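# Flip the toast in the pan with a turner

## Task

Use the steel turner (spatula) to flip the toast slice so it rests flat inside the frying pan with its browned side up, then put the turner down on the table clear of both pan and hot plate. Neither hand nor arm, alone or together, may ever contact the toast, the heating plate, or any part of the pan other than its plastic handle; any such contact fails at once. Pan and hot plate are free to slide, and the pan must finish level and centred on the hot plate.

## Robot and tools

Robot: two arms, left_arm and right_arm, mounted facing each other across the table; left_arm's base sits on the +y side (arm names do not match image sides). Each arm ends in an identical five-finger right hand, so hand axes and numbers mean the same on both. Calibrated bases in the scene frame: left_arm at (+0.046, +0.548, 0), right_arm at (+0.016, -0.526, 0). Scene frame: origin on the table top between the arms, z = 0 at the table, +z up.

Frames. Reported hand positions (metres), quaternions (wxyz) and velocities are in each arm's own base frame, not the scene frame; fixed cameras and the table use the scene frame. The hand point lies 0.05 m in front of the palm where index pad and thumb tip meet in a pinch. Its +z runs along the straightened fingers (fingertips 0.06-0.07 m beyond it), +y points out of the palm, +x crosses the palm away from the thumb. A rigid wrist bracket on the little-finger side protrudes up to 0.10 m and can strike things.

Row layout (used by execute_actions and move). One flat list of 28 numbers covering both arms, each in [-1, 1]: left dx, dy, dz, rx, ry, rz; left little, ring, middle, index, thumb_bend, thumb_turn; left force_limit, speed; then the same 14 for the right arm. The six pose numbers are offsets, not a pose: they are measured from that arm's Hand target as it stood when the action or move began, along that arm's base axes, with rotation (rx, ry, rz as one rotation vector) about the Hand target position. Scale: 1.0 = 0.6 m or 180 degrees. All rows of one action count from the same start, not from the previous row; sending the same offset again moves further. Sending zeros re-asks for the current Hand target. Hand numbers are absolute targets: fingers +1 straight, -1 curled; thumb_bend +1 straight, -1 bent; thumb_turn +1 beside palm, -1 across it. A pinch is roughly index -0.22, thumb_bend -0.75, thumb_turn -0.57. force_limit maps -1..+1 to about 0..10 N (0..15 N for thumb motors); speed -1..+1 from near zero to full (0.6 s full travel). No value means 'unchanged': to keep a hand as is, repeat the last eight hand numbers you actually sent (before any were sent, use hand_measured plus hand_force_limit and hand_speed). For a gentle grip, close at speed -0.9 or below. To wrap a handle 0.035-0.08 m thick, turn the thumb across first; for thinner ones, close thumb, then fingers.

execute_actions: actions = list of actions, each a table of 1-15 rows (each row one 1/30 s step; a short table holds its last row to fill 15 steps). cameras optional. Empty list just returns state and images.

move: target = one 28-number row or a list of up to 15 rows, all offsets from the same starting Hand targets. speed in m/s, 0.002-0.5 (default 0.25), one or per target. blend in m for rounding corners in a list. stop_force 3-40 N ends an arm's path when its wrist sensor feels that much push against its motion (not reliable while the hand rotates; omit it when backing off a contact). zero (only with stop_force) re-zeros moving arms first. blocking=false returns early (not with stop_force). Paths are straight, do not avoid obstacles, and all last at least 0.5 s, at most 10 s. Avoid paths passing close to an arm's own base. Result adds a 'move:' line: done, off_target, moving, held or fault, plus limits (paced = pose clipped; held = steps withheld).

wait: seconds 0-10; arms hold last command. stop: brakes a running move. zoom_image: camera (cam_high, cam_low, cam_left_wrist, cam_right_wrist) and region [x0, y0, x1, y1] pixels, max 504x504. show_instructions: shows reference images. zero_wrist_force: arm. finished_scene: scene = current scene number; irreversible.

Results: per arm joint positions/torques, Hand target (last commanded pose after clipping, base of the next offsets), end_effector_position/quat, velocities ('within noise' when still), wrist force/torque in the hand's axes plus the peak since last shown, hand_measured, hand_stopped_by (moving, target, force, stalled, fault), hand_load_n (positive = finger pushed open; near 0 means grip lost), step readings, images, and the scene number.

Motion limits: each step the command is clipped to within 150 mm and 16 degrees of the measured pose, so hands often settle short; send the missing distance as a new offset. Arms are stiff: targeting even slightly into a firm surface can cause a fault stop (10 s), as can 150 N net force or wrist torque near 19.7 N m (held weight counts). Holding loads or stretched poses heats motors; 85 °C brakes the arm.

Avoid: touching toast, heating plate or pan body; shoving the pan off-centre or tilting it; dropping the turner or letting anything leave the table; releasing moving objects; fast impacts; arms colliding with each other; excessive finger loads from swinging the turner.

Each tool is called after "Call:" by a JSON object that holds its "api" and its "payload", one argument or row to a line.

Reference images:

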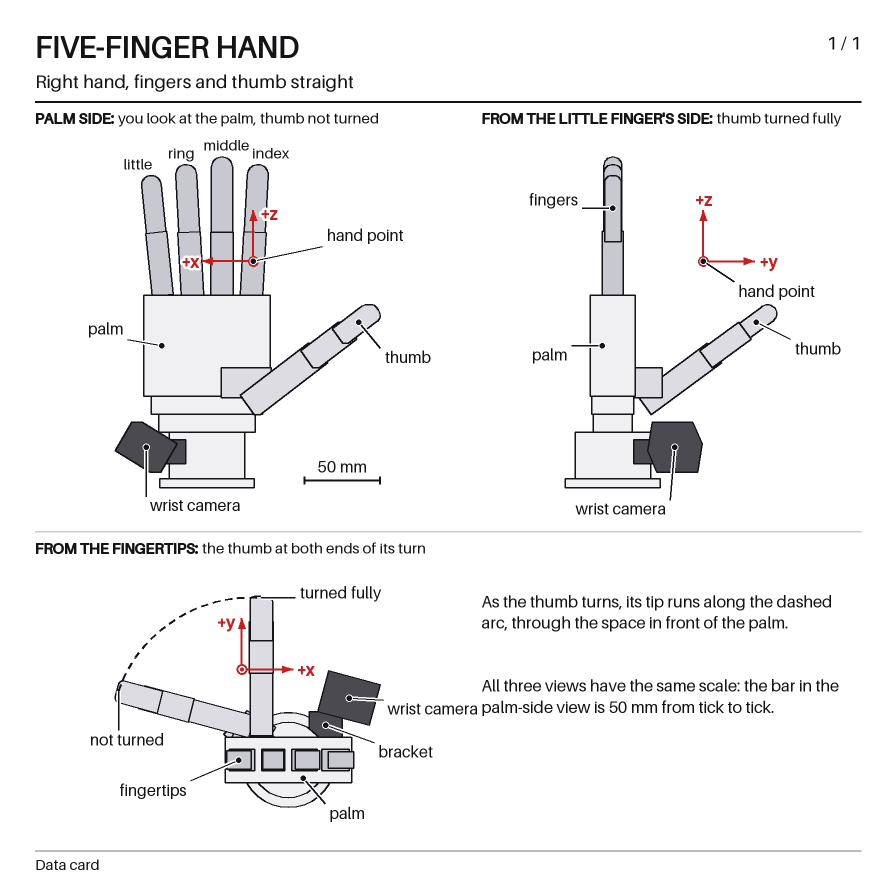

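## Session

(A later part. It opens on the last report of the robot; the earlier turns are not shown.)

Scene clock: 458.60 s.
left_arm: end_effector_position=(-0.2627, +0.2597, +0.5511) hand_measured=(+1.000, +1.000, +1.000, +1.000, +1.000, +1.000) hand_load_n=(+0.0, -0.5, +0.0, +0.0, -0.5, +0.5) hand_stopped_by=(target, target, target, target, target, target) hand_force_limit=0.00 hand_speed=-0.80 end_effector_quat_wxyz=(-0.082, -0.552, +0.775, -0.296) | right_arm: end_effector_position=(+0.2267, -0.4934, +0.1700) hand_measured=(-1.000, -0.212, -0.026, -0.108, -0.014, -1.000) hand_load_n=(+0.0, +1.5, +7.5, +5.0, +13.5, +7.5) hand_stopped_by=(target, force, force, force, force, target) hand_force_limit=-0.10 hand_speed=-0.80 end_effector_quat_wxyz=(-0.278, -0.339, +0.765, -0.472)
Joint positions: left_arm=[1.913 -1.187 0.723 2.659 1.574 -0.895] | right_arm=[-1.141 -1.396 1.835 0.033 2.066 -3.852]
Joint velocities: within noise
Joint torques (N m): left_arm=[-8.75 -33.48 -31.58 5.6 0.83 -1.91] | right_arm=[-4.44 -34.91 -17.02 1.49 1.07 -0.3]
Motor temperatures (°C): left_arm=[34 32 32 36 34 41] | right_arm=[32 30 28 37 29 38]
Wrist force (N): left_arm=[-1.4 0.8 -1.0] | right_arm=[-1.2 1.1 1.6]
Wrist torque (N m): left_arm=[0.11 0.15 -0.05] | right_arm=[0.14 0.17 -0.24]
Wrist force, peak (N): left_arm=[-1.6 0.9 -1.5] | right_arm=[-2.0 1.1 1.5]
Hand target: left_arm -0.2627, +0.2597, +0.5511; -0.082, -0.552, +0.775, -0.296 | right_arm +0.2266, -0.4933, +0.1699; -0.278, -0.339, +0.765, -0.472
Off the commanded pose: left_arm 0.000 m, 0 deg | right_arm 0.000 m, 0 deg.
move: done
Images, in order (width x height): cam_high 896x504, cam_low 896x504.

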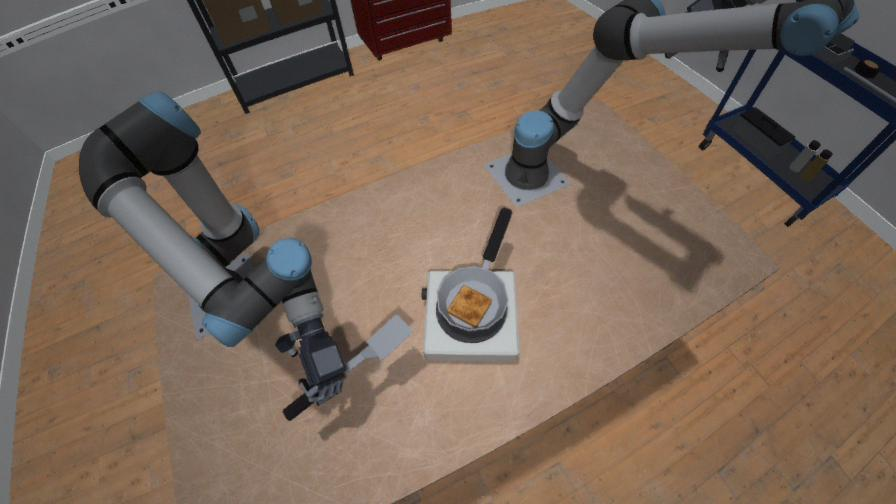

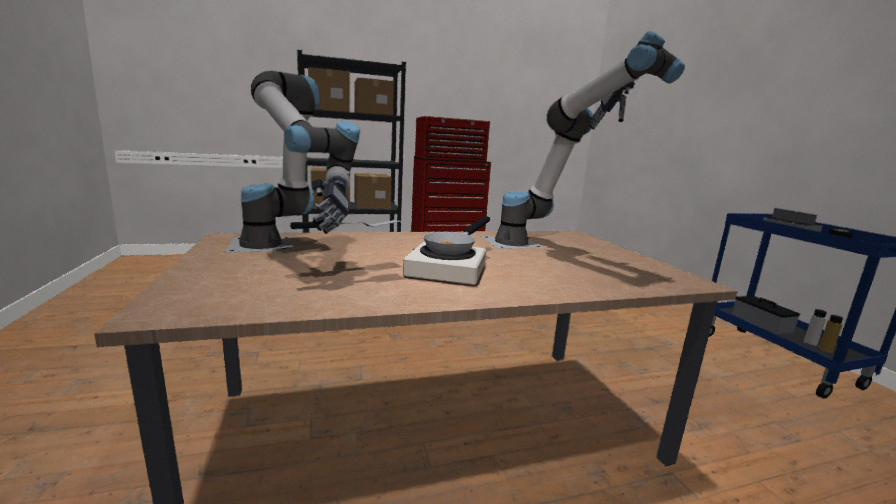

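Call:
{"api": "move", "payload": {
  "target": [
    [0,0,0,0,0,0,1,1,1,1,1,1,0,-0.8,-0.12,0.0,0,0,0,0,-1,-0.52,-0.62,-0.62,-0.32,-1,-0.1,-0.8],
    [0,0,0,0,0,0,1,1,1,1,1,1,0,-0.8,-0.12,0,-0.2,0,0,0,-1,-0.52,-0.62,-0.62,-0.32,-1,-0.1,-0.8]
  ],
  "speed": 0.12,
  "cameras": ["cam_high","cam_low"]
}}

Call:
{"api": "zoom_image", "payload": {
  "camera": "cam_low",
  "region": [245, 210, 405, 340]
}}

Call:
{"api": "zoom_image", "payload": {
  "camera": "cam_high",
  "region": [265, 290, 425, 450]
}}

Scene clock: 462.93 s.
left_arm: end_effector_position=(-0.2627, +0.2597, +0.5511) hand_measured=(+1.000, +1.000, +1.000, +1.000, +1.000, +1.000) hand_load_n=(+0.0, +0.0, +0.0, +0.0, +0.0, +0.0) hand_stopped_by=(target, target, target, target, target, target) hand_force_limit=0.00 hand_speed=-0.80 end_effector_quat_wxyz=(-0.082, -0.552, +0.775, -0.296) | right_arm: end_effector_position=(+0.1545, -0.4933, +0.0499) hand_measured=(-1.000, -0.212, -0.026, -0.108, -0.014, -1.000) hand_load_n=(+0.0, +2.0, +7.5, +5.0, +13.5, +7.5) hand_stopped_by=(target, force, force, force, force, target) hand_force_limit=-0.10 hand_speed=-0.80 end_effector_quat_wxyz=(-0.278, -0.339, +0.765, -0.472)
Joint positions: left_arm=[1.913 -1.187 0.723 2.659 1.574 -0.895] | right_arm=[-1.331 -1.33 2.123 -0.357 1.896 -3.943]
Joint velocities: within noise
Joint torques (N m): left_arm=[-7.75 -34.09 -29.23 5.54 0.65 -1.57] | right_arm=[-7.31 -27.39 -29.27 -1.69 -0.27 -1.14]
Motor temperatures (°C): left_arm=[34 32 32 36 34 41] | right_arm=[32 30 28 37 29 38]
Wrist force (N): left_arm=[-1.7 0.9 -1.1] | right_arm=[-1.2 0.8 1.2]
Wrist torque (N m): left_arm=[0.15 0.20 -0.05] | right_arm=[0.18 0.15 -0.25]
Wrist force, peak (N): left_arm=[-1.9 1.0 -1.1] | right_arm=[-2.5 1.5 1.8]
Hand target: left_arm -0.2627, +0.2597, +0.5511; -0.082, -0.552, +0.775, -0.296 | right_arm +0.1546, -0.4933, +0.0499; -0.278, -0.339, +0.765, -0.472
Off the commanded pose: left_arm 0.000 m, 0 deg | right_arm 0.000 m, 0 deg.
move: done
Images, in order (width x height): cam_high 896x504, cam_low 896x504.

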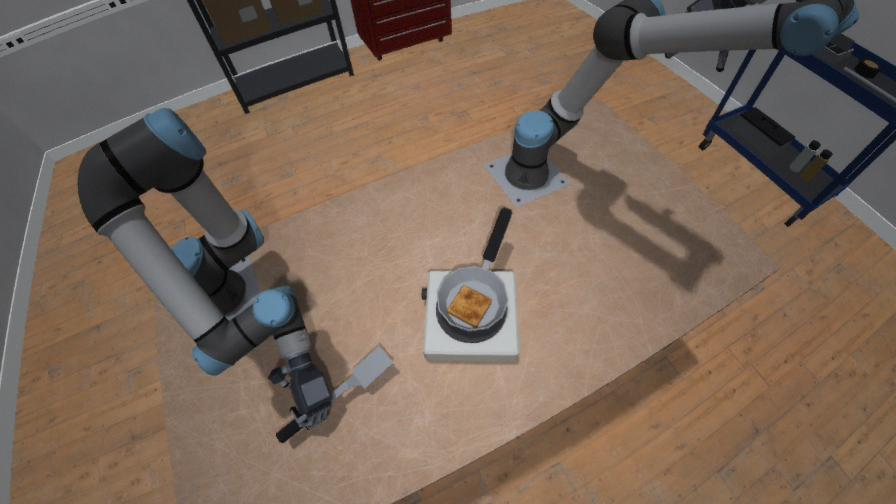

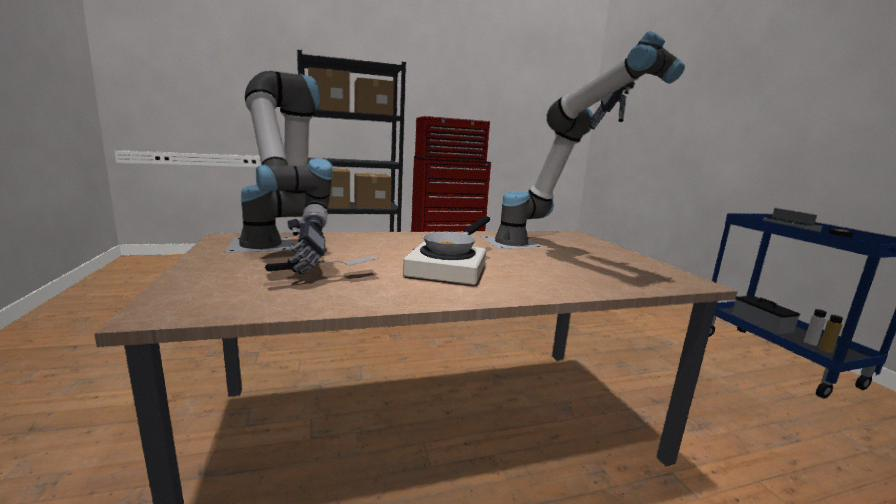

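Scaled by 3.150 from the camera's 896x504 image, which has a finer 1280x720 frame.

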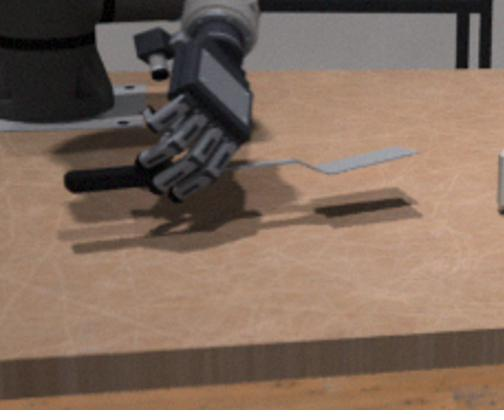

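Scaled by 3.150 from the camera's 896x504 image, which has a finer 1280x720 frame.

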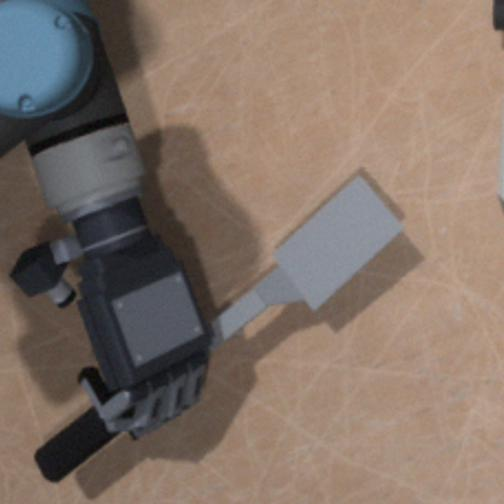

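Call:
{"api": "move", "payload": {
  "target": [0,0,0,0,0,0,1,1,1,1,1,1,0,-0.8,0,0.0,-0.06,0,0,0,-1,-0.52,-0.62,-0.62,-0.32,-1,-0.1,-0.8],
  "speed": 0.015,
  "stop_force": 3,
  "cameras": ["cam_high","cam_low"]
}}

Call:
{"api": "zoom_image", "payload": {
  "camera": "cam_low",
  "region": [265, 230, 385, 300]
}}

Scene clock: 467.50 s.
left_arm: end_effector_position=(-0.2627, +0.2597, +0.5511) hand_measured=(+1.000, +1.000, +1.000, +1.000, +1.000, +1.000) hand_load_n=(+0.0, +0.0, +0.0, +0.0, +0.0, +0.0) hand_stopped_by=(target, target, target, target, target, target) hand_force_limit=0.00 hand_speed=-0.80 end_effector_quat_wxyz=(-0.082, -0.552, +0.775, -0.296) | right_arm: end_effector_position=(+0.1546, -0.4933, +0.0148) hand_measured=(-1.000, -0.212, -0.026, -0.108, -0.014, -1.000) hand_load_n=(+0.0, +1.5, +7.5, +3.5, +14.0, +7.0) hand_stopped_by=(target, force, force, force, force, target) hand_force_limit=-0.10 hand_speed=-0.80 end_effector_quat_wxyz=(-0.278, -0.339, +0.765, -0.472)
Joint positions: left_arm=[1.913 -1.187 0.723 2.659 1.574 -0.895] | right_arm=[-1.331 -1.256 2.152 -0.459 1.896 -3.943]
Joint velocities: within noise
Joint torques (N m): left_arm=[-8.14 -33.81 -28.65 5.62 0.75 -1.75] | right_arm=[-8.04 -30.66 -26.03 -1.64 1.1 1.98]
Motor temperatures (°C): left_arm=[34 32 32 36 34 41] | right_arm=[31 30 28 37 29 38]
Wrist force (N): left_arm=[-1.3 0.7 -1.0] | right_arm=[0.9 -0.5 0.2]
Wrist torque (N m): left_arm=[0.11 0.13 -0.04] | right_arm=[0.16 0.13 -0.25]
Wrist force, peak (N): left_arm=[-1.9 1.1 -1.1] | right_arm=[3.4 -2.7 -2.6]
Hand target: left_arm -0.2627, +0.2597, +0.5511; -0.082, -0.552, +0.775, -0.296 | right_arm +0.1546, -0.4933, +0.0148; -0.278, -0.339, +0.765, -0.472 (not the last commanded pose)
Off the commanded pose: left_arm 0.000 m, 0 deg | right_arm 0.001 m, 0 deg.
move: contact (right_arm)
Images, in order (width x height): cam_high 896x504, cam_low 896x504.

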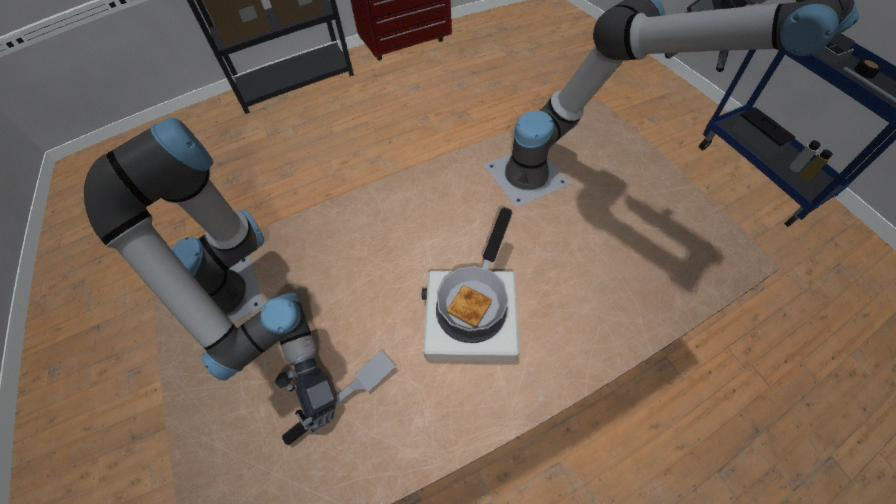

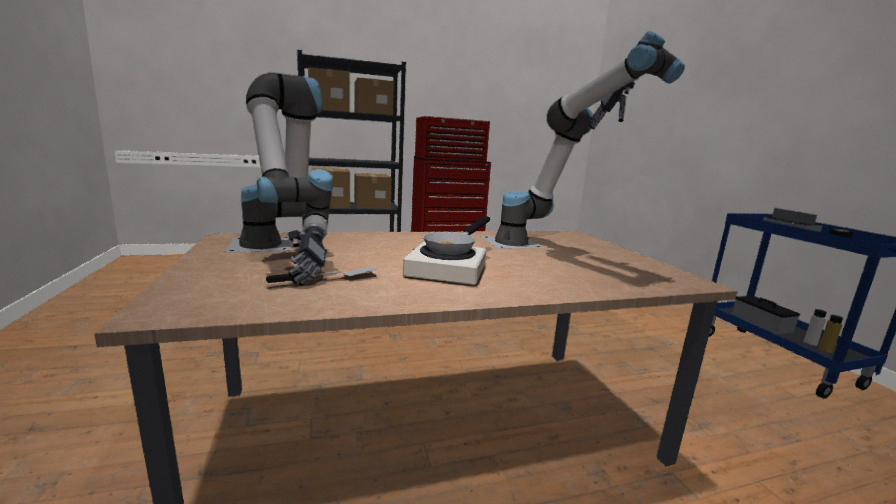

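Scaled by 4.200 from the camera's 896x504 image, which has a finer 1280x720 frame.

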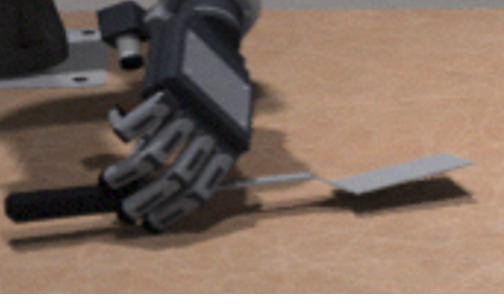

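Call:
{"api": "move", "payload": {
  "target": [0,0,0,0,0,0,1,1,1,1,1,1,0,-0.8,0,0.0,0.0,0,0,0,-1,0.08,0.08,0.08,-0.01,-1,-0.1,-0.9],
  "speed": 0.015,
  "cameras": ["cam_high","cam_low"]
}}

Call:
{"api": "wait", "payload": {
  "seconds": 1.5,
  "cameras": ["cam_high","cam_low"]
}}

Call:
{"api": "zoom_image", "payload": {
  "camera": "cam_low",
  "region": [265, 230, 385, 300]
}}

Scene clock: 471.30 s.
left_arm: end_effector_position=(-0.2627, +0.2597, +0.5511) hand_measured=(+1.000, +1.000, +1.000, +1.000, +1.000, +1.000) hand_load_n=(+0.0, +0.0, +0.0, +0.0, +0.0, +0.0) hand_stopped_by=(target, target, target, target, target, target) hand_force_limit=0.00 hand_speed=-0.80 end_effector_quat_wxyz=(-0.082, -0.552, +0.775, -0.296) | right_arm: end_effector_position=(+0.1546, -0.4933, +0.0148) hand_measured=(-1.000, +0.080, +0.080, +0.078, -0.008, -1.000) hand_load_n=(+0.0, +0.0, +0.0, -7.5, +0.0, +0.0) hand_stopped_by=(target, target, target, target, force, target) hand_force_limit=-0.10 hand_speed=-0.90 end_effector_quat_wxyz=(-0.278, -0.339, +0.765, -0.472)
Joint positions: left_arm=[1.913 -1.187 0.723 2.659 1.574 -0.895] | right_arm=[-1.331 -1.256 2.152 -0.459 1.896 -3.943]
Joint velocities: within noise
Joint torques (N m): left_arm=[-7.87 -34.01 -29.33 5.61 0.62 -1.55] | right_arm=[-7.31 -29.5 -18.88 -1.69 0.56 1.71]
Motor temperatures (°C): left_arm=[34 32 32 36 34 41] | right_arm=[31 30 28 37 29 38]
Wrist force (N): left_arm=[-1.3 0.6 -1.4] | right_arm=[6.6 -4.1 -6.5]
Wrist torque (N m): left_arm=[0.11 0.15 -0.05] | right_arm=[0.25 0.15 -0.07]
Wrist force, peak (N): left_arm=[-1.6 0.7 -1.6] | right_arm=[7.5 -5.0 -7.4]
Hand target: left_arm -0.2627, +0.2597, +0.5511; -0.082, -0.552, +0.775, -0.296 | right_arm +0.1546, -0.4933, +0.0148; -0.278, -0.339, +0.765, -0.472
Off the commanded pose: left_arm 0.000 m, 0 deg | right_arm 0.000 m, 0 deg.
move: done
Images, in order (width x height): cam_high 896x504, cam_low 896x504.

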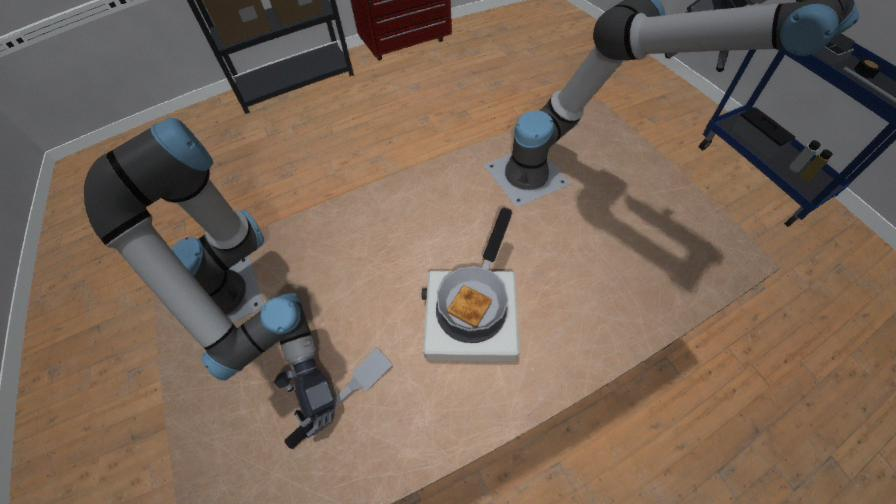

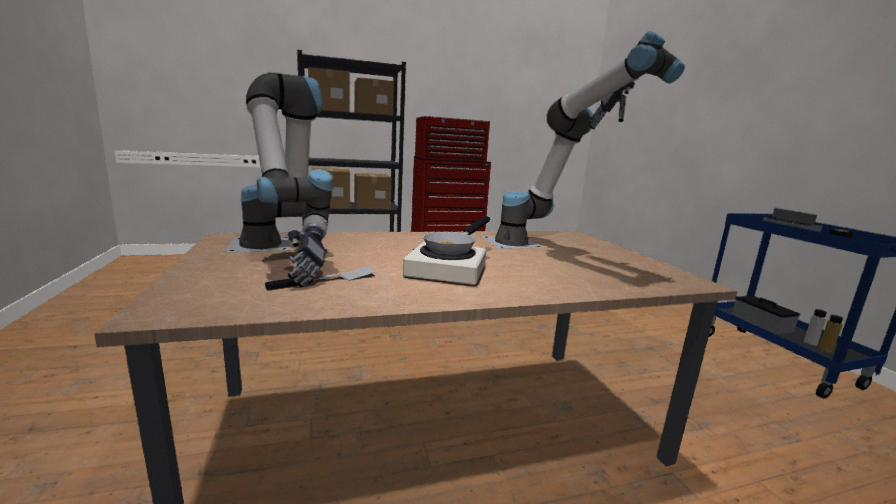

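Scene clock: 472.80 s.
left_arm: end_effector_position=(-0.2627, +0.2597, +0.5511) hand_measured=(+1.000, +1.000, +1.000, +1.000, +1.000, +1.000) hand_load_n=(+0.0, +0.0, +0.0, +0.0, +0.0, +0.0) hand_stopped_by=(target, target, target, target, target, target) hand_force_limit=0.00 hand_speed=-0.80 end_effector_quat_wxyz=(-0.082, -0.552, +0.775, -0.296) | right_arm: end_effector_position=(+0.1546, -0.4933, +0.0148) hand_measured=(-1.000, +0.080, +0.080, +0.078, -0.008, -1.000) hand_load_n=(+0.0, +0.0, +0.0, -7.5, +0.0, +0.0) hand_stopped_by=(target, target, target, target, force, target) hand_force_limit=-0.10 hand_speed=-0.90 end_effector_quat_wxyz=(-0.278, -0.339, +0.765, -0.472)
Joint positions: left_arm=[1.913 -1.187 0.723 2.659 1.574 -0.895] | right_arm=[-1.331 -1.256 2.152 -0.459 1.896 -3.943]
Joint velocities: within noise
Joint torques (N m): left_arm=[-8.59 -34.52 -30.19 5.81 0.63 -1.82] | right_arm=[-6.95 -28.43 -15.05 -1.43 0.06 1.95]
Motor temperatures (°C): left_arm=[34 32 32 36 34 41] | right_arm=[31 30 28 37 29 38]
Wrist force (N): left_arm=[-1.6 0.7 -1.1] | right_arm=[6.6 -4.0 -6.5]
Wrist torque (N m): left_arm=[0.11 0.20 -0.06] | right_arm=[0.26 0.13 -0.07]
Wrist force, peak (N): left_arm=[-1.7 0.6 -1.3] | right_arm=[6.7 -4.4 -6.7]
Hand target: left_arm -0.2627, +0.2597, +0.5511; -0.082, -0.552, +0.775, -0.296 | right_arm +0.1546, -0.4933, +0.0148; -0.278, -0.339, +0.765, -0.472
Off the commanded pose: left_arm 0.000 m, 0 deg | right_arm 0.000 m, 0 deg.
wait: 1.50 s; at rest by 0.17 s
Images, in order (width x height): cam_high 896x504, cam_low 896x504.

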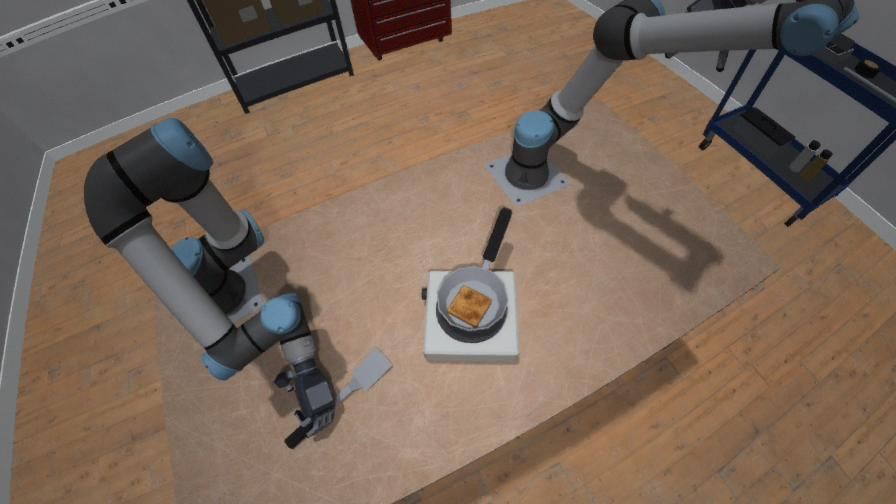

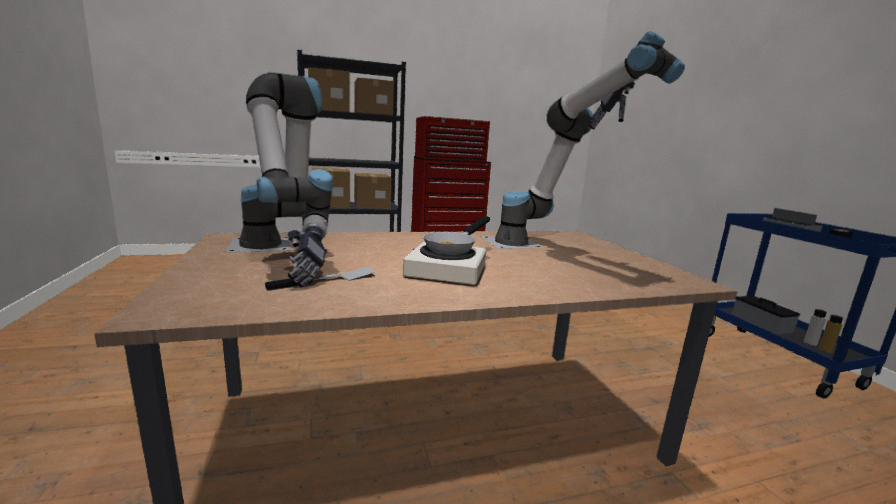

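Scaled by 4.200 from the camera's 896x504 image, which has a finer 1280x720 frame.

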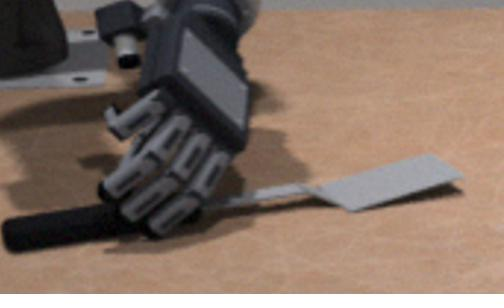

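Call:
{"api": "move", "payload": {
  "target": [0,0,0,0,0,0,1,1,1,1,1,1,0,-0.8,0,0.0,0.025,0,0,0,-1,0.3,0.3,0.3,-0.01,-1,-0.1,-0.8],
  "speed": 0.03,
  "cameras": []
}}

Call:
{"api": "wait", "payload": {
  "seconds": 1,
  "cameras": ["cam_high","cam_low"]
}}

Call:
{"api": "zoom_image", "payload": {
  "camera": "cam_low",
  "region": [265, 230, 385, 300]
}}

Scene clock: 474.73 s.
left_arm: end_effector_position=(-0.2627, +0.2597, +0.5511) hand_measured=(+1.000, +1.000, +1.000, +1.000, +1.000, +1.000) hand_load_n=(+0.0, +0.0, +0.0, +0.0, +0.0, +0.0) hand_stopped_by=(target, target, target, target, target, target) hand_force_limit=0.00 hand_speed=-0.80 end_effector_quat_wxyz=(-0.082, -0.552, +0.775, -0.296) | right_arm: end_effector_position=(+0.1546, -0.4934, +0.0299) hand_measured=(-1.000, +0.300, +0.300, +0.300, -0.008, -1.000) hand_load_n=(+0.0, +0.0, +0.0, +0.0, +0.0, +0.0) hand_stopped_by=(target, target, target, target, force, target) hand_force_limit=-0.10 hand_speed=-0.80 end_effector_quat_wxyz=(-0.278, -0.339, +0.765, -0.472)
Joint positions: left_arm=[1.913 -1.187 0.723 2.659 1.574 -0.895] | right_arm=[-1.331 -1.289 2.141 -0.416 1.896 -3.943]
Joint velocities: within noise
Joint torques (N m): left_arm=[-8.69 -34.08 -28.75 5.28 0.59 -1.62] | right_arm=[-6.62 -23.97 -8.55 -1.53 -0.19 0.96]
Motor temperatures (°C): left_arm=[34 32 32 36 34 41] | right_arm=[31 30 28 37 29 38]
Wrist force (N): left_arm=[-1.5 0.7 -1.4] | right_arm=[0.0 -0.4 0.9]
Wrist torque (N m): left_arm=[0.13 0.18 -0.05] | right_arm=[0.14 0.07 -0.12]
Wrist force, peak (N): left_arm=[-1.7 0.9 -1.3] | right_arm=[6.7 -4.2 -6.7]
Hand target: left_arm -0.2627, +0.2597, +0.5511; -0.082, -0.552, +0.775, -0.296 | right_arm +0.1546, -0.4933, +0.0298; -0.278, -0.339, +0.765, -0.472
Off the commanded pose: left_arm 0.000 m, 0 deg | right_arm 0.000 m, 0 deg.
move: done
No camera images: "cameras" was empty.

Scene clock: 475.73 s.
left_arm: end_effector_position=(-0.2627, +0.2597, +0.5511) hand_measured=(+1.000, +1.000, +1.000, +1.000, +1.000, +1.000) hand_load_n=(+0.0, +0.0, +0.0, +0.0, +0.0, +0.0) hand_stopped_by=(target, target, target, target, target, target) hand_force_limit=0.00 hand_speed=-0.80 end_effector_quat_wxyz=(-0.082, -0.552, +0.775, -0.296) | right_arm: end_effector_position=(+0.1546, -0.4933, +0.0298) hand_measured=(-1.000, +0.300, +0.300, +0.300, -0.008, -1.000) hand_load_n=(+0.0, +0.0, +0.0, +0.0, +0.0, +0.5) hand_stopped_by=(target, target, target, target, force, target) hand_force_limit=-0.10 hand_speed=-0.80 end_effector_quat_wxyz=(-0.278, -0.339, +0.765, -0.472)
Joint positions: left_arm=[1.913 -1.187 0.723 2.659 1.574 -0.895] | right_arm=[-1.331 -1.289 2.141 -0.416 1.896 -3.943]
Joint velocities: within noise
Joint torques (N m): left_arm=[-6.87 -34.24 -29.72 5.46 0.54 -1.76] | right_arm=[-7.15 -23.76 -8.63 -1.68 -0.48 0.99]
Motor temperatures (°C): left_arm=[34 32 32 36 34 41] | right_arm=[31 30 28 37 29 38]
Wrist force (N): left_arm=[-1.4 0.8 -0.9] | right_arm=[0.0 -0.4 0.9]
Wrist torque (N m): left_arm=[0.12 0.15 -0.04] | right_arm=[0.14 0.06 -0.13]
Wrist force, peak (N): left_arm=[-1.7 0.9 -1.3] | right_arm=[0.2 -0.4 1.1]
Hand target: left_arm -0.2627, +0.2597, +0.5511; -0.082, -0.552, +0.775, -0.296 | right_arm +0.1546, -0.4933, +0.0298; -0.278, -0.339, +0.765, -0.472
Off the commanded pose: left_arm 0.000 m, 0 deg | right_arm 0.000 m, 0 deg.
wait: 1.00 s; at rest by 0.17 s
Images, in order (width x height): cam_high 896x504, cam_low 896x504.

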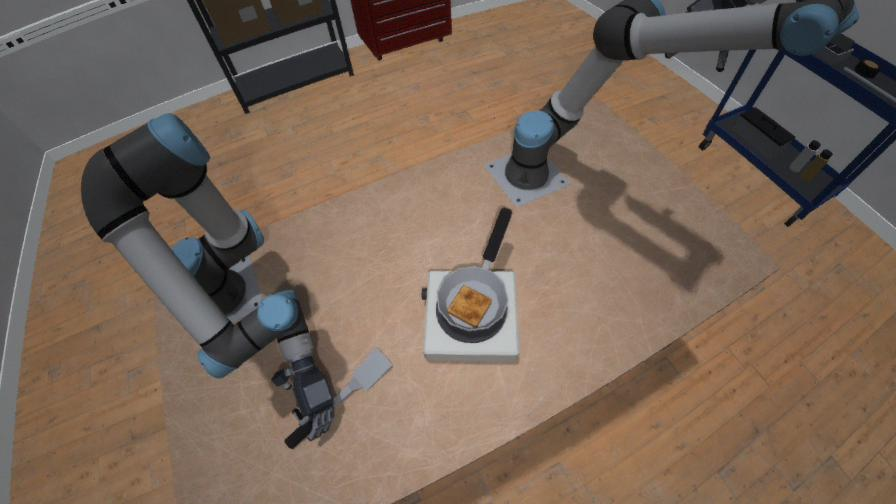

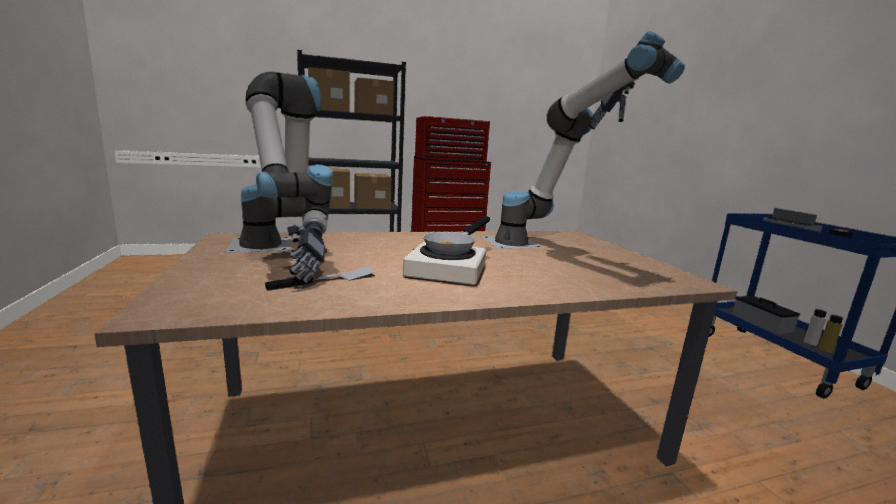

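Scaled by 4.200 from the camera's 896x504 image, which has a finer 1280x720 frame.

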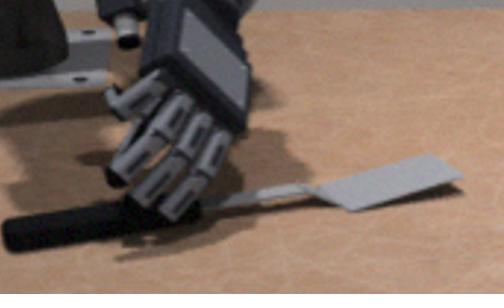

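Call:
{"api": "move", "payload": {
  "target": [
    [0,0,0,0,0,0,1,1,1,1,1,1,0,-0.8,0,0.0,0.05,0,0,0,-1,0.3,0.3,0.3,-0.01,-1,-0.1,-0.8],
    [0,0,0,0,0,0,1,1,1,1,1,1,0,-0.8,0,0,0.45,0,0,0,-1,0.3,0.3,0.3,-0.01,-1,-0.1,-0.8]
  ],
  "speed": [0.05,0.2],
  "cameras": ["cam_high","cam_low","cam_left_wrist"]
}}

Call:
{"api": "zoom_image", "payload": {
  "camera": "cam_low",
  "region": [265, 220, 495, 300]
}}

Scene clock: 478.97 s.
left_arm: end_effector_position=(-0.2627, +0.2597, +0.5511) hand_measured=(+1.000, +1.000, +1.000, +1.000, +1.000, +1.000) hand_load_n=(+0.0, +0.0, +0.0, +0.0, +0.0, +0.0) hand_stopped_by=(target, target, target, target, target, target) hand_force_limit=0.00 hand_speed=-0.80 end_effector_quat_wxyz=(-0.082, -0.552, +0.775, -0.296) | right_arm: end_effector_position=(+0.1546, -0.4934, +0.2997) hand_measured=(-1.000, +0.300, +0.300, +0.300, -0.008, -1.000) hand_load_n=(+0.0, +0.0, +0.0, +0.0, +0.5, +0.5) hand_stopped_by=(target, target, target, target, force, target) hand_force_limit=-0.10 hand_speed=-0.80 end_effector_quat_wxyz=(-0.278, -0.339, +0.765, -0.472)
Joint positions: left_arm=[1.913 -1.187 0.723 2.659 1.574 -0.895] | right_arm=[-1.331 -1.602 1.709 0.329 1.896 -3.943]
Joint velocities: within noise
Joint torques (N m): left_arm=[-7.54 -34.78 -29.58 5.32 0.74 -1.33] | right_arm=[-5.79 -25.75 -35.12 1.39 1.95 0.73]
Motor temperatures (°C): left_arm=[34 32 32 36 34 41] | right_arm=[31 30 28 37 29 38]
Wrist force (N): left_arm=[-1.7 0.9 -1.4] | right_arm=[0.0 -0.3 0.6]
Wrist torque (N m): left_arm=[0.16 0.21 -0.06] | right_arm=[0.12 0.09 -0.08]
Wrist force, peak (N): left_arm=[-1.7 0.9 -1.4] | right_arm=[1.6 -1.2 0.0]
Hand target: left_arm -0.2627, +0.2597, +0.5511; -0.082, -0.552, +0.775, -0.296 | right_arm +0.1546, -0.4933, +0.2998; -0.278, -0.339, +0.765, -0.472
Off the commanded pose: left_arm 0.000 m, 0 deg | right_arm 0.000 m, 0 deg.
move: done
camera_calibration:
cam_left_wrist: T_world_to_cam=[[-0.9716, 0.023289, -0.235481, -0.129252], [0.0254507, 0.999657, -0.00614451, -0.254103], [0.235257, -0.0119632, -0.97186, 0.712114], [0, 0, 0, 1]] pos_world=[-0.286644, 0.265545, 0.660077]
Images, in order (width x height): cam_high 896x504, cam_low 896x504, cam_left_wrist 896x504.

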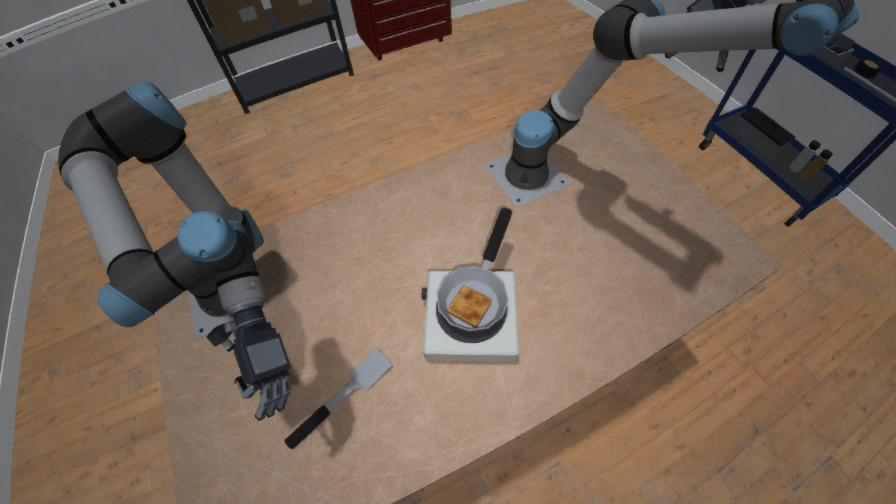

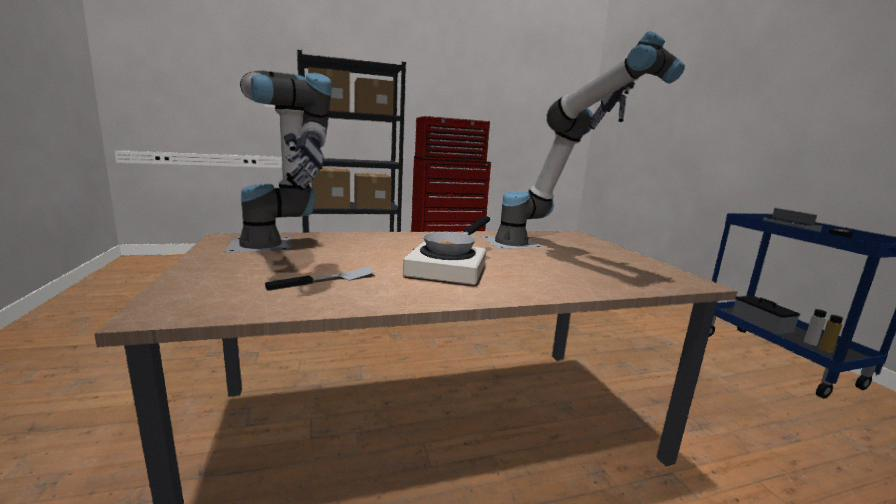

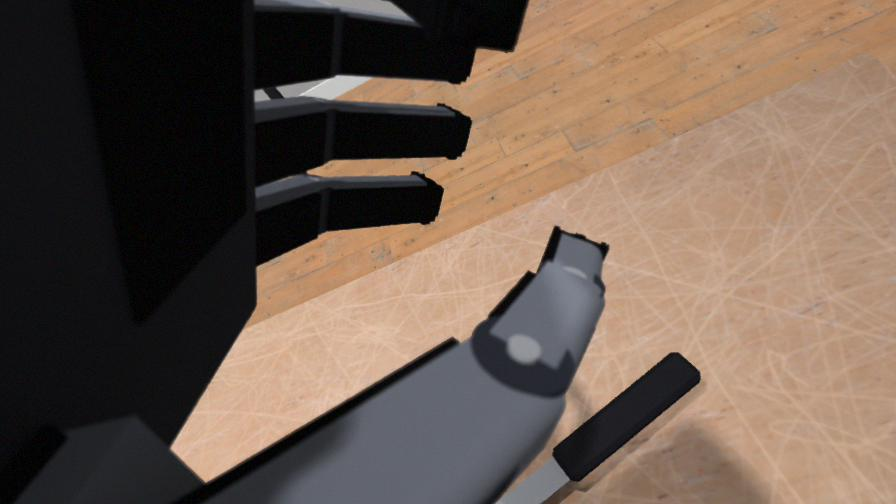

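Scaled by 2.191 from the camera's 896x504 image, which has a finer 1280x720 frame.

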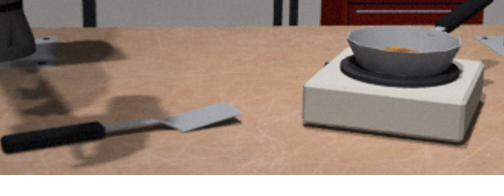

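Call:
{"api": "move", "payload": {
  "target": [0,0,0,0,0,0,1,1,1,1,1,1,0,-0.8,0.55,0.07,0.25,0.166,0.109,0.194,1,1,1,1,1,1,-0.1,-0.3],
  "speed": 0.25,
  "cameras": ["cam_high","cam_low"]
}}

Scene clock: 489.03 s.
left_arm: end_effector_position=(-0.2627, +0.2597, +0.5511) hand_measured=(+1.000, +1.000, +1.000, +1.000, +1.000, +1.000) hand_load_n=(+0.0, +0.0, +0.0, +0.0, +0.0, +0.0) hand_stopped_by=(target, target, target, target, target, target) hand_force_limit=0.00 hand_speed=-0.80 end_effector_quat_wxyz=(-0.082, -0.552, +0.775, -0.296) | right_arm: end_effector_position=(+0.4835, -0.4507, +0.4488) hand_measured=(+1.000, +1.000, +1.000, +1.000, +1.000, +1.000) hand_load_n=(-0.5, +0.0, +0.0, +0.0, +0.0, +0.0) hand_stopped_by=(target, target, target, target, target, target) hand_force_limit=-0.10 hand_speed=-0.30 end_effector_quat_wxyz=(+0.158, +0.672, -0.614, +0.383)
Joint positions: left_arm=[1.913 -1.187 0.723 2.659 1.574 -0.895] | right_arm=[-0.812 -0.774 0.035 1.482 1.811 -4.148]
Joint velocities: within noise
Joint torques (N m): left_arm=[-8.31 -34.68 -29.91 5.59 0.52 -1.5] | right_arm=[-1.52 -57.96 -15.38 -0.93 -0.5 -1.49]
Motor temperatures (°C): left_arm=[34 32 32 36 34 41] | right_arm=[31 30 28 37 29 38]
Wrist force (N): left_arm=[-1.5 0.7 -1.3] | right_arm=[0.1 0.5 0.1]
Wrist torque (N m): left_arm=[0.12 0.17 -0.05] | right_arm=[0.16 0.11 -0.10]
Wrist force, peak (N): left_arm=[-1.9 0.8 -1.1] | right_arm=[0.8 -1.3 1.3]
Hand target: left_arm -0.2627, +0.2597, +0.5511; -0.082, -0.552, +0.775, -0.296 | right_arm +0.4846, -0.4513, +0.4498; +0.154, +0.681, -0.667, +0.260
Off the commanded pose: left_arm 0.000 m, 0 deg | right_arm 0.002 m, 15 deg.
elbow stopped short (right arm): the move would have taken joint 3 (elbow) straighter than the controller allows.
move: off_target (right_arm)
Images, in order (width x height): cam_high 896x504, cam_low 896x504.

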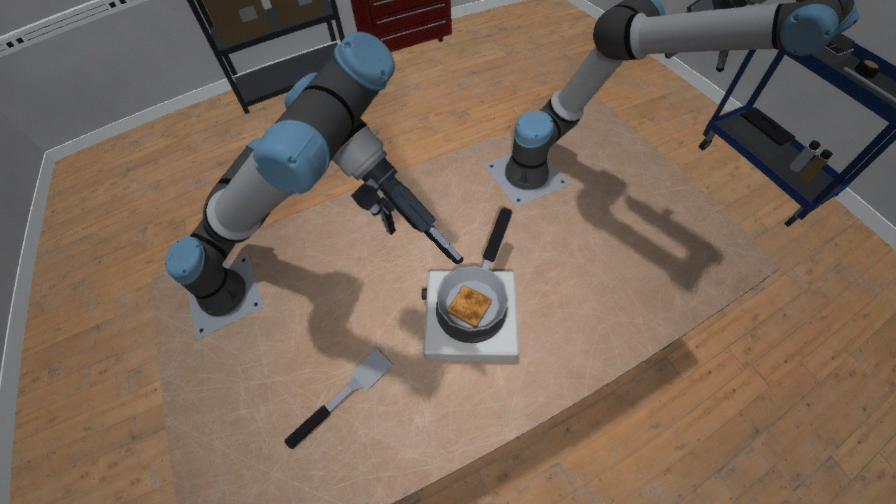

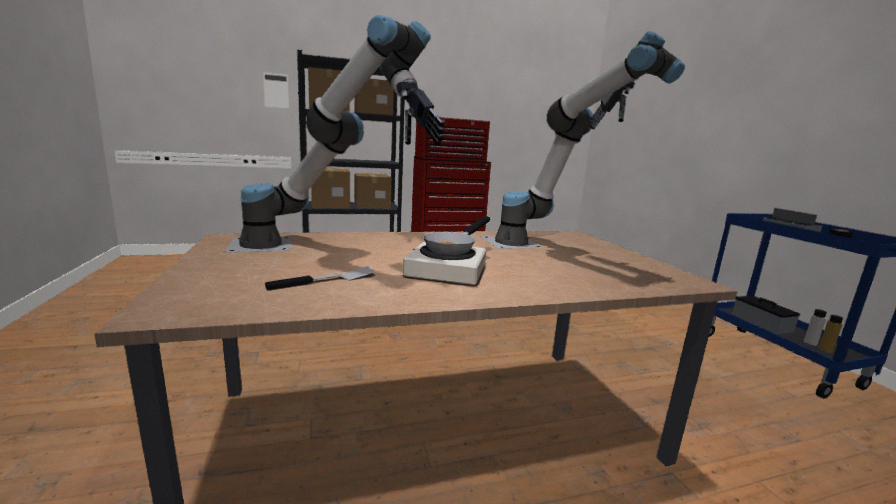

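Call:
{"api": "move", "payload": {
  "target": [0,0,0,0,0,0,1,1,1,1,1,1,0,-0.8,0.559,0.322,-0.2,0.1661,0.1083,0.1946,1,1,1,1,1,1,-0.1,-0.3],
  "speed": 0.2,
  "cameras": ["cam_high","cam_low"]
}}

Call:
{"api": "zoom_image", "payload": {
  "camera": "cam_high",
  "region": [425, 160, 585, 320]
}}

Call:
{"api": "zoom_image", "payload": {
  "camera": "cam_low",
  "region": [405, 160, 565, 290]
}}

Scene clock: 494.50 s.
left_arm: end_effector_position=(-0.2627, +0.2597, +0.5511) hand_measured=(+1.000, +1.000, +1.000, +1.000, +1.000, +1.000) hand_load_n=(+0.0, +0.0, +0.0, +0.0, +0.0, +0.0) hand_stopped_by=(target, target, target, target, target, target) hand_force_limit=0.00 hand_speed=-0.80 end_effector_quat_wxyz=(-0.082, -0.552, +0.775, -0.296) | right_arm: end_effector_position=(+0.8188, -0.2579, +0.3291) hand_measured=(+1.000, +1.000, +1.000, +1.000, +1.000, +1.000) hand_load_n=(+0.0, +0.0, +0.0, +0.0, +0.0, +0.0) hand_stopped_by=(target, target, target, target, target, target) hand_force_limit=-0.10 hand_speed=-0.30 end_effector_quat_wxyz=(-0.053, +0.794, -0.327, +0.509)
Joint positions: left_arm=[1.913 -1.187 0.723 2.659 1.574 -0.895] | right_arm=[-0.454 -0.56 0.035 1.027 1.424 -4.299]
Joint velocities: within noise
Joint torques (N m): left_arm=[-6.21 -34.29 -29.9 5.16 0.62 -1.52] | right_arm=[-0.13 -67.64 -20.37 1.45 1.06 -0.3]
Motor temperatures (°C): left_arm=[34 32 32 36 34 41] | right_arm=[31 30 28 37 29 38]
Wrist force (N): left_arm=[-1.3 0.9 -1.1] | right_arm=[0.6 0.1 0.4]
Wrist torque (N m): left_arm=[0.14 0.14 -0.04] | right_arm=[0.18 0.06 -0.08]
Wrist force, peak (N): left_arm=[-1.6 0.8 -1.6] | right_arm=[1.2 1.6 0.1]
Hand target: left_arm -0.2627, +0.2597, +0.5511; -0.082, -0.552, +0.775, -0.296 | right_arm +0.8200, -0.2581, +0.3298; -0.039, +0.845, -0.367, +0.386
Off the commanded pose: left_arm 0.000 m, 0 deg | right_arm 0.001 m, 62 deg; orientation clipped.
elbow stopped short (right arm): the move would have taken joint 3 (elbow) straighter than the controller allows.
move: off_target (right_arm); limits=paced
Images, in order (width x height): cam_high 896x504, cam_low 896x504.

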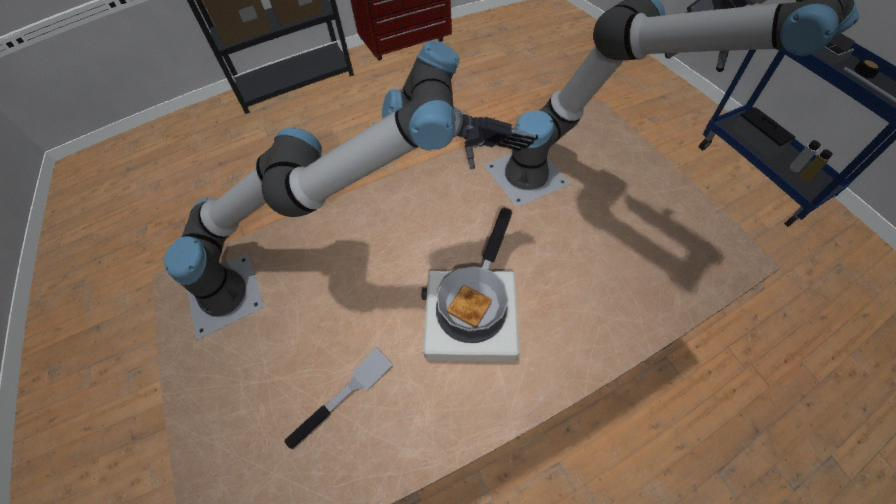

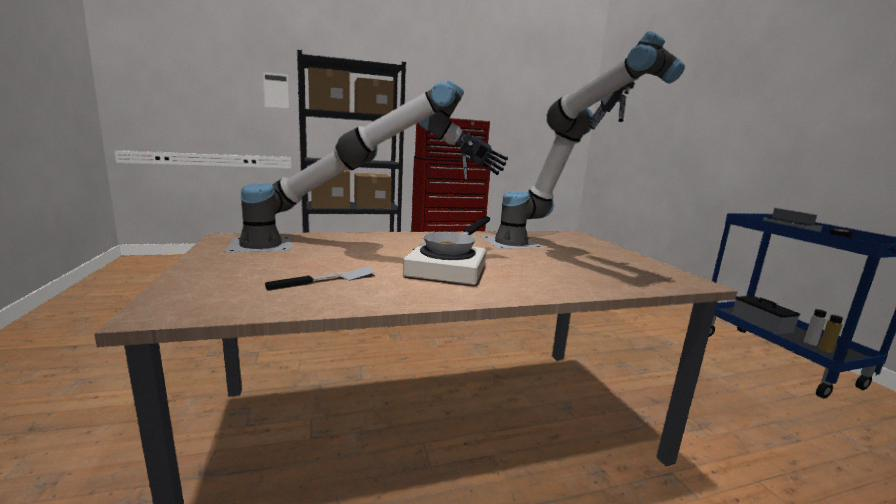

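Scaled by 3.150 from the camera's 896x504 image, which has a finer 1280x720 frame.

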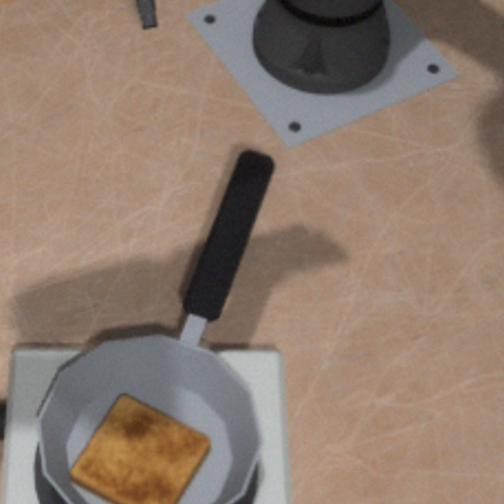

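Scaled by 3.150 from the camera's 896x504 image, which has a finer 1280x720 frame.

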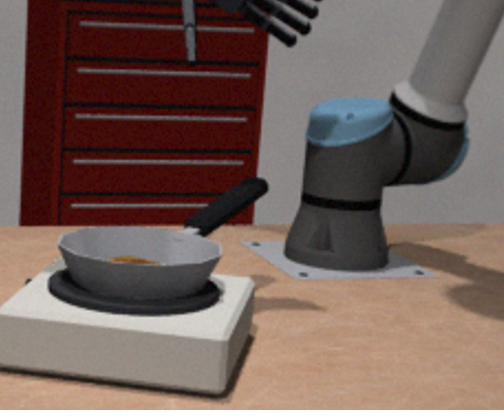

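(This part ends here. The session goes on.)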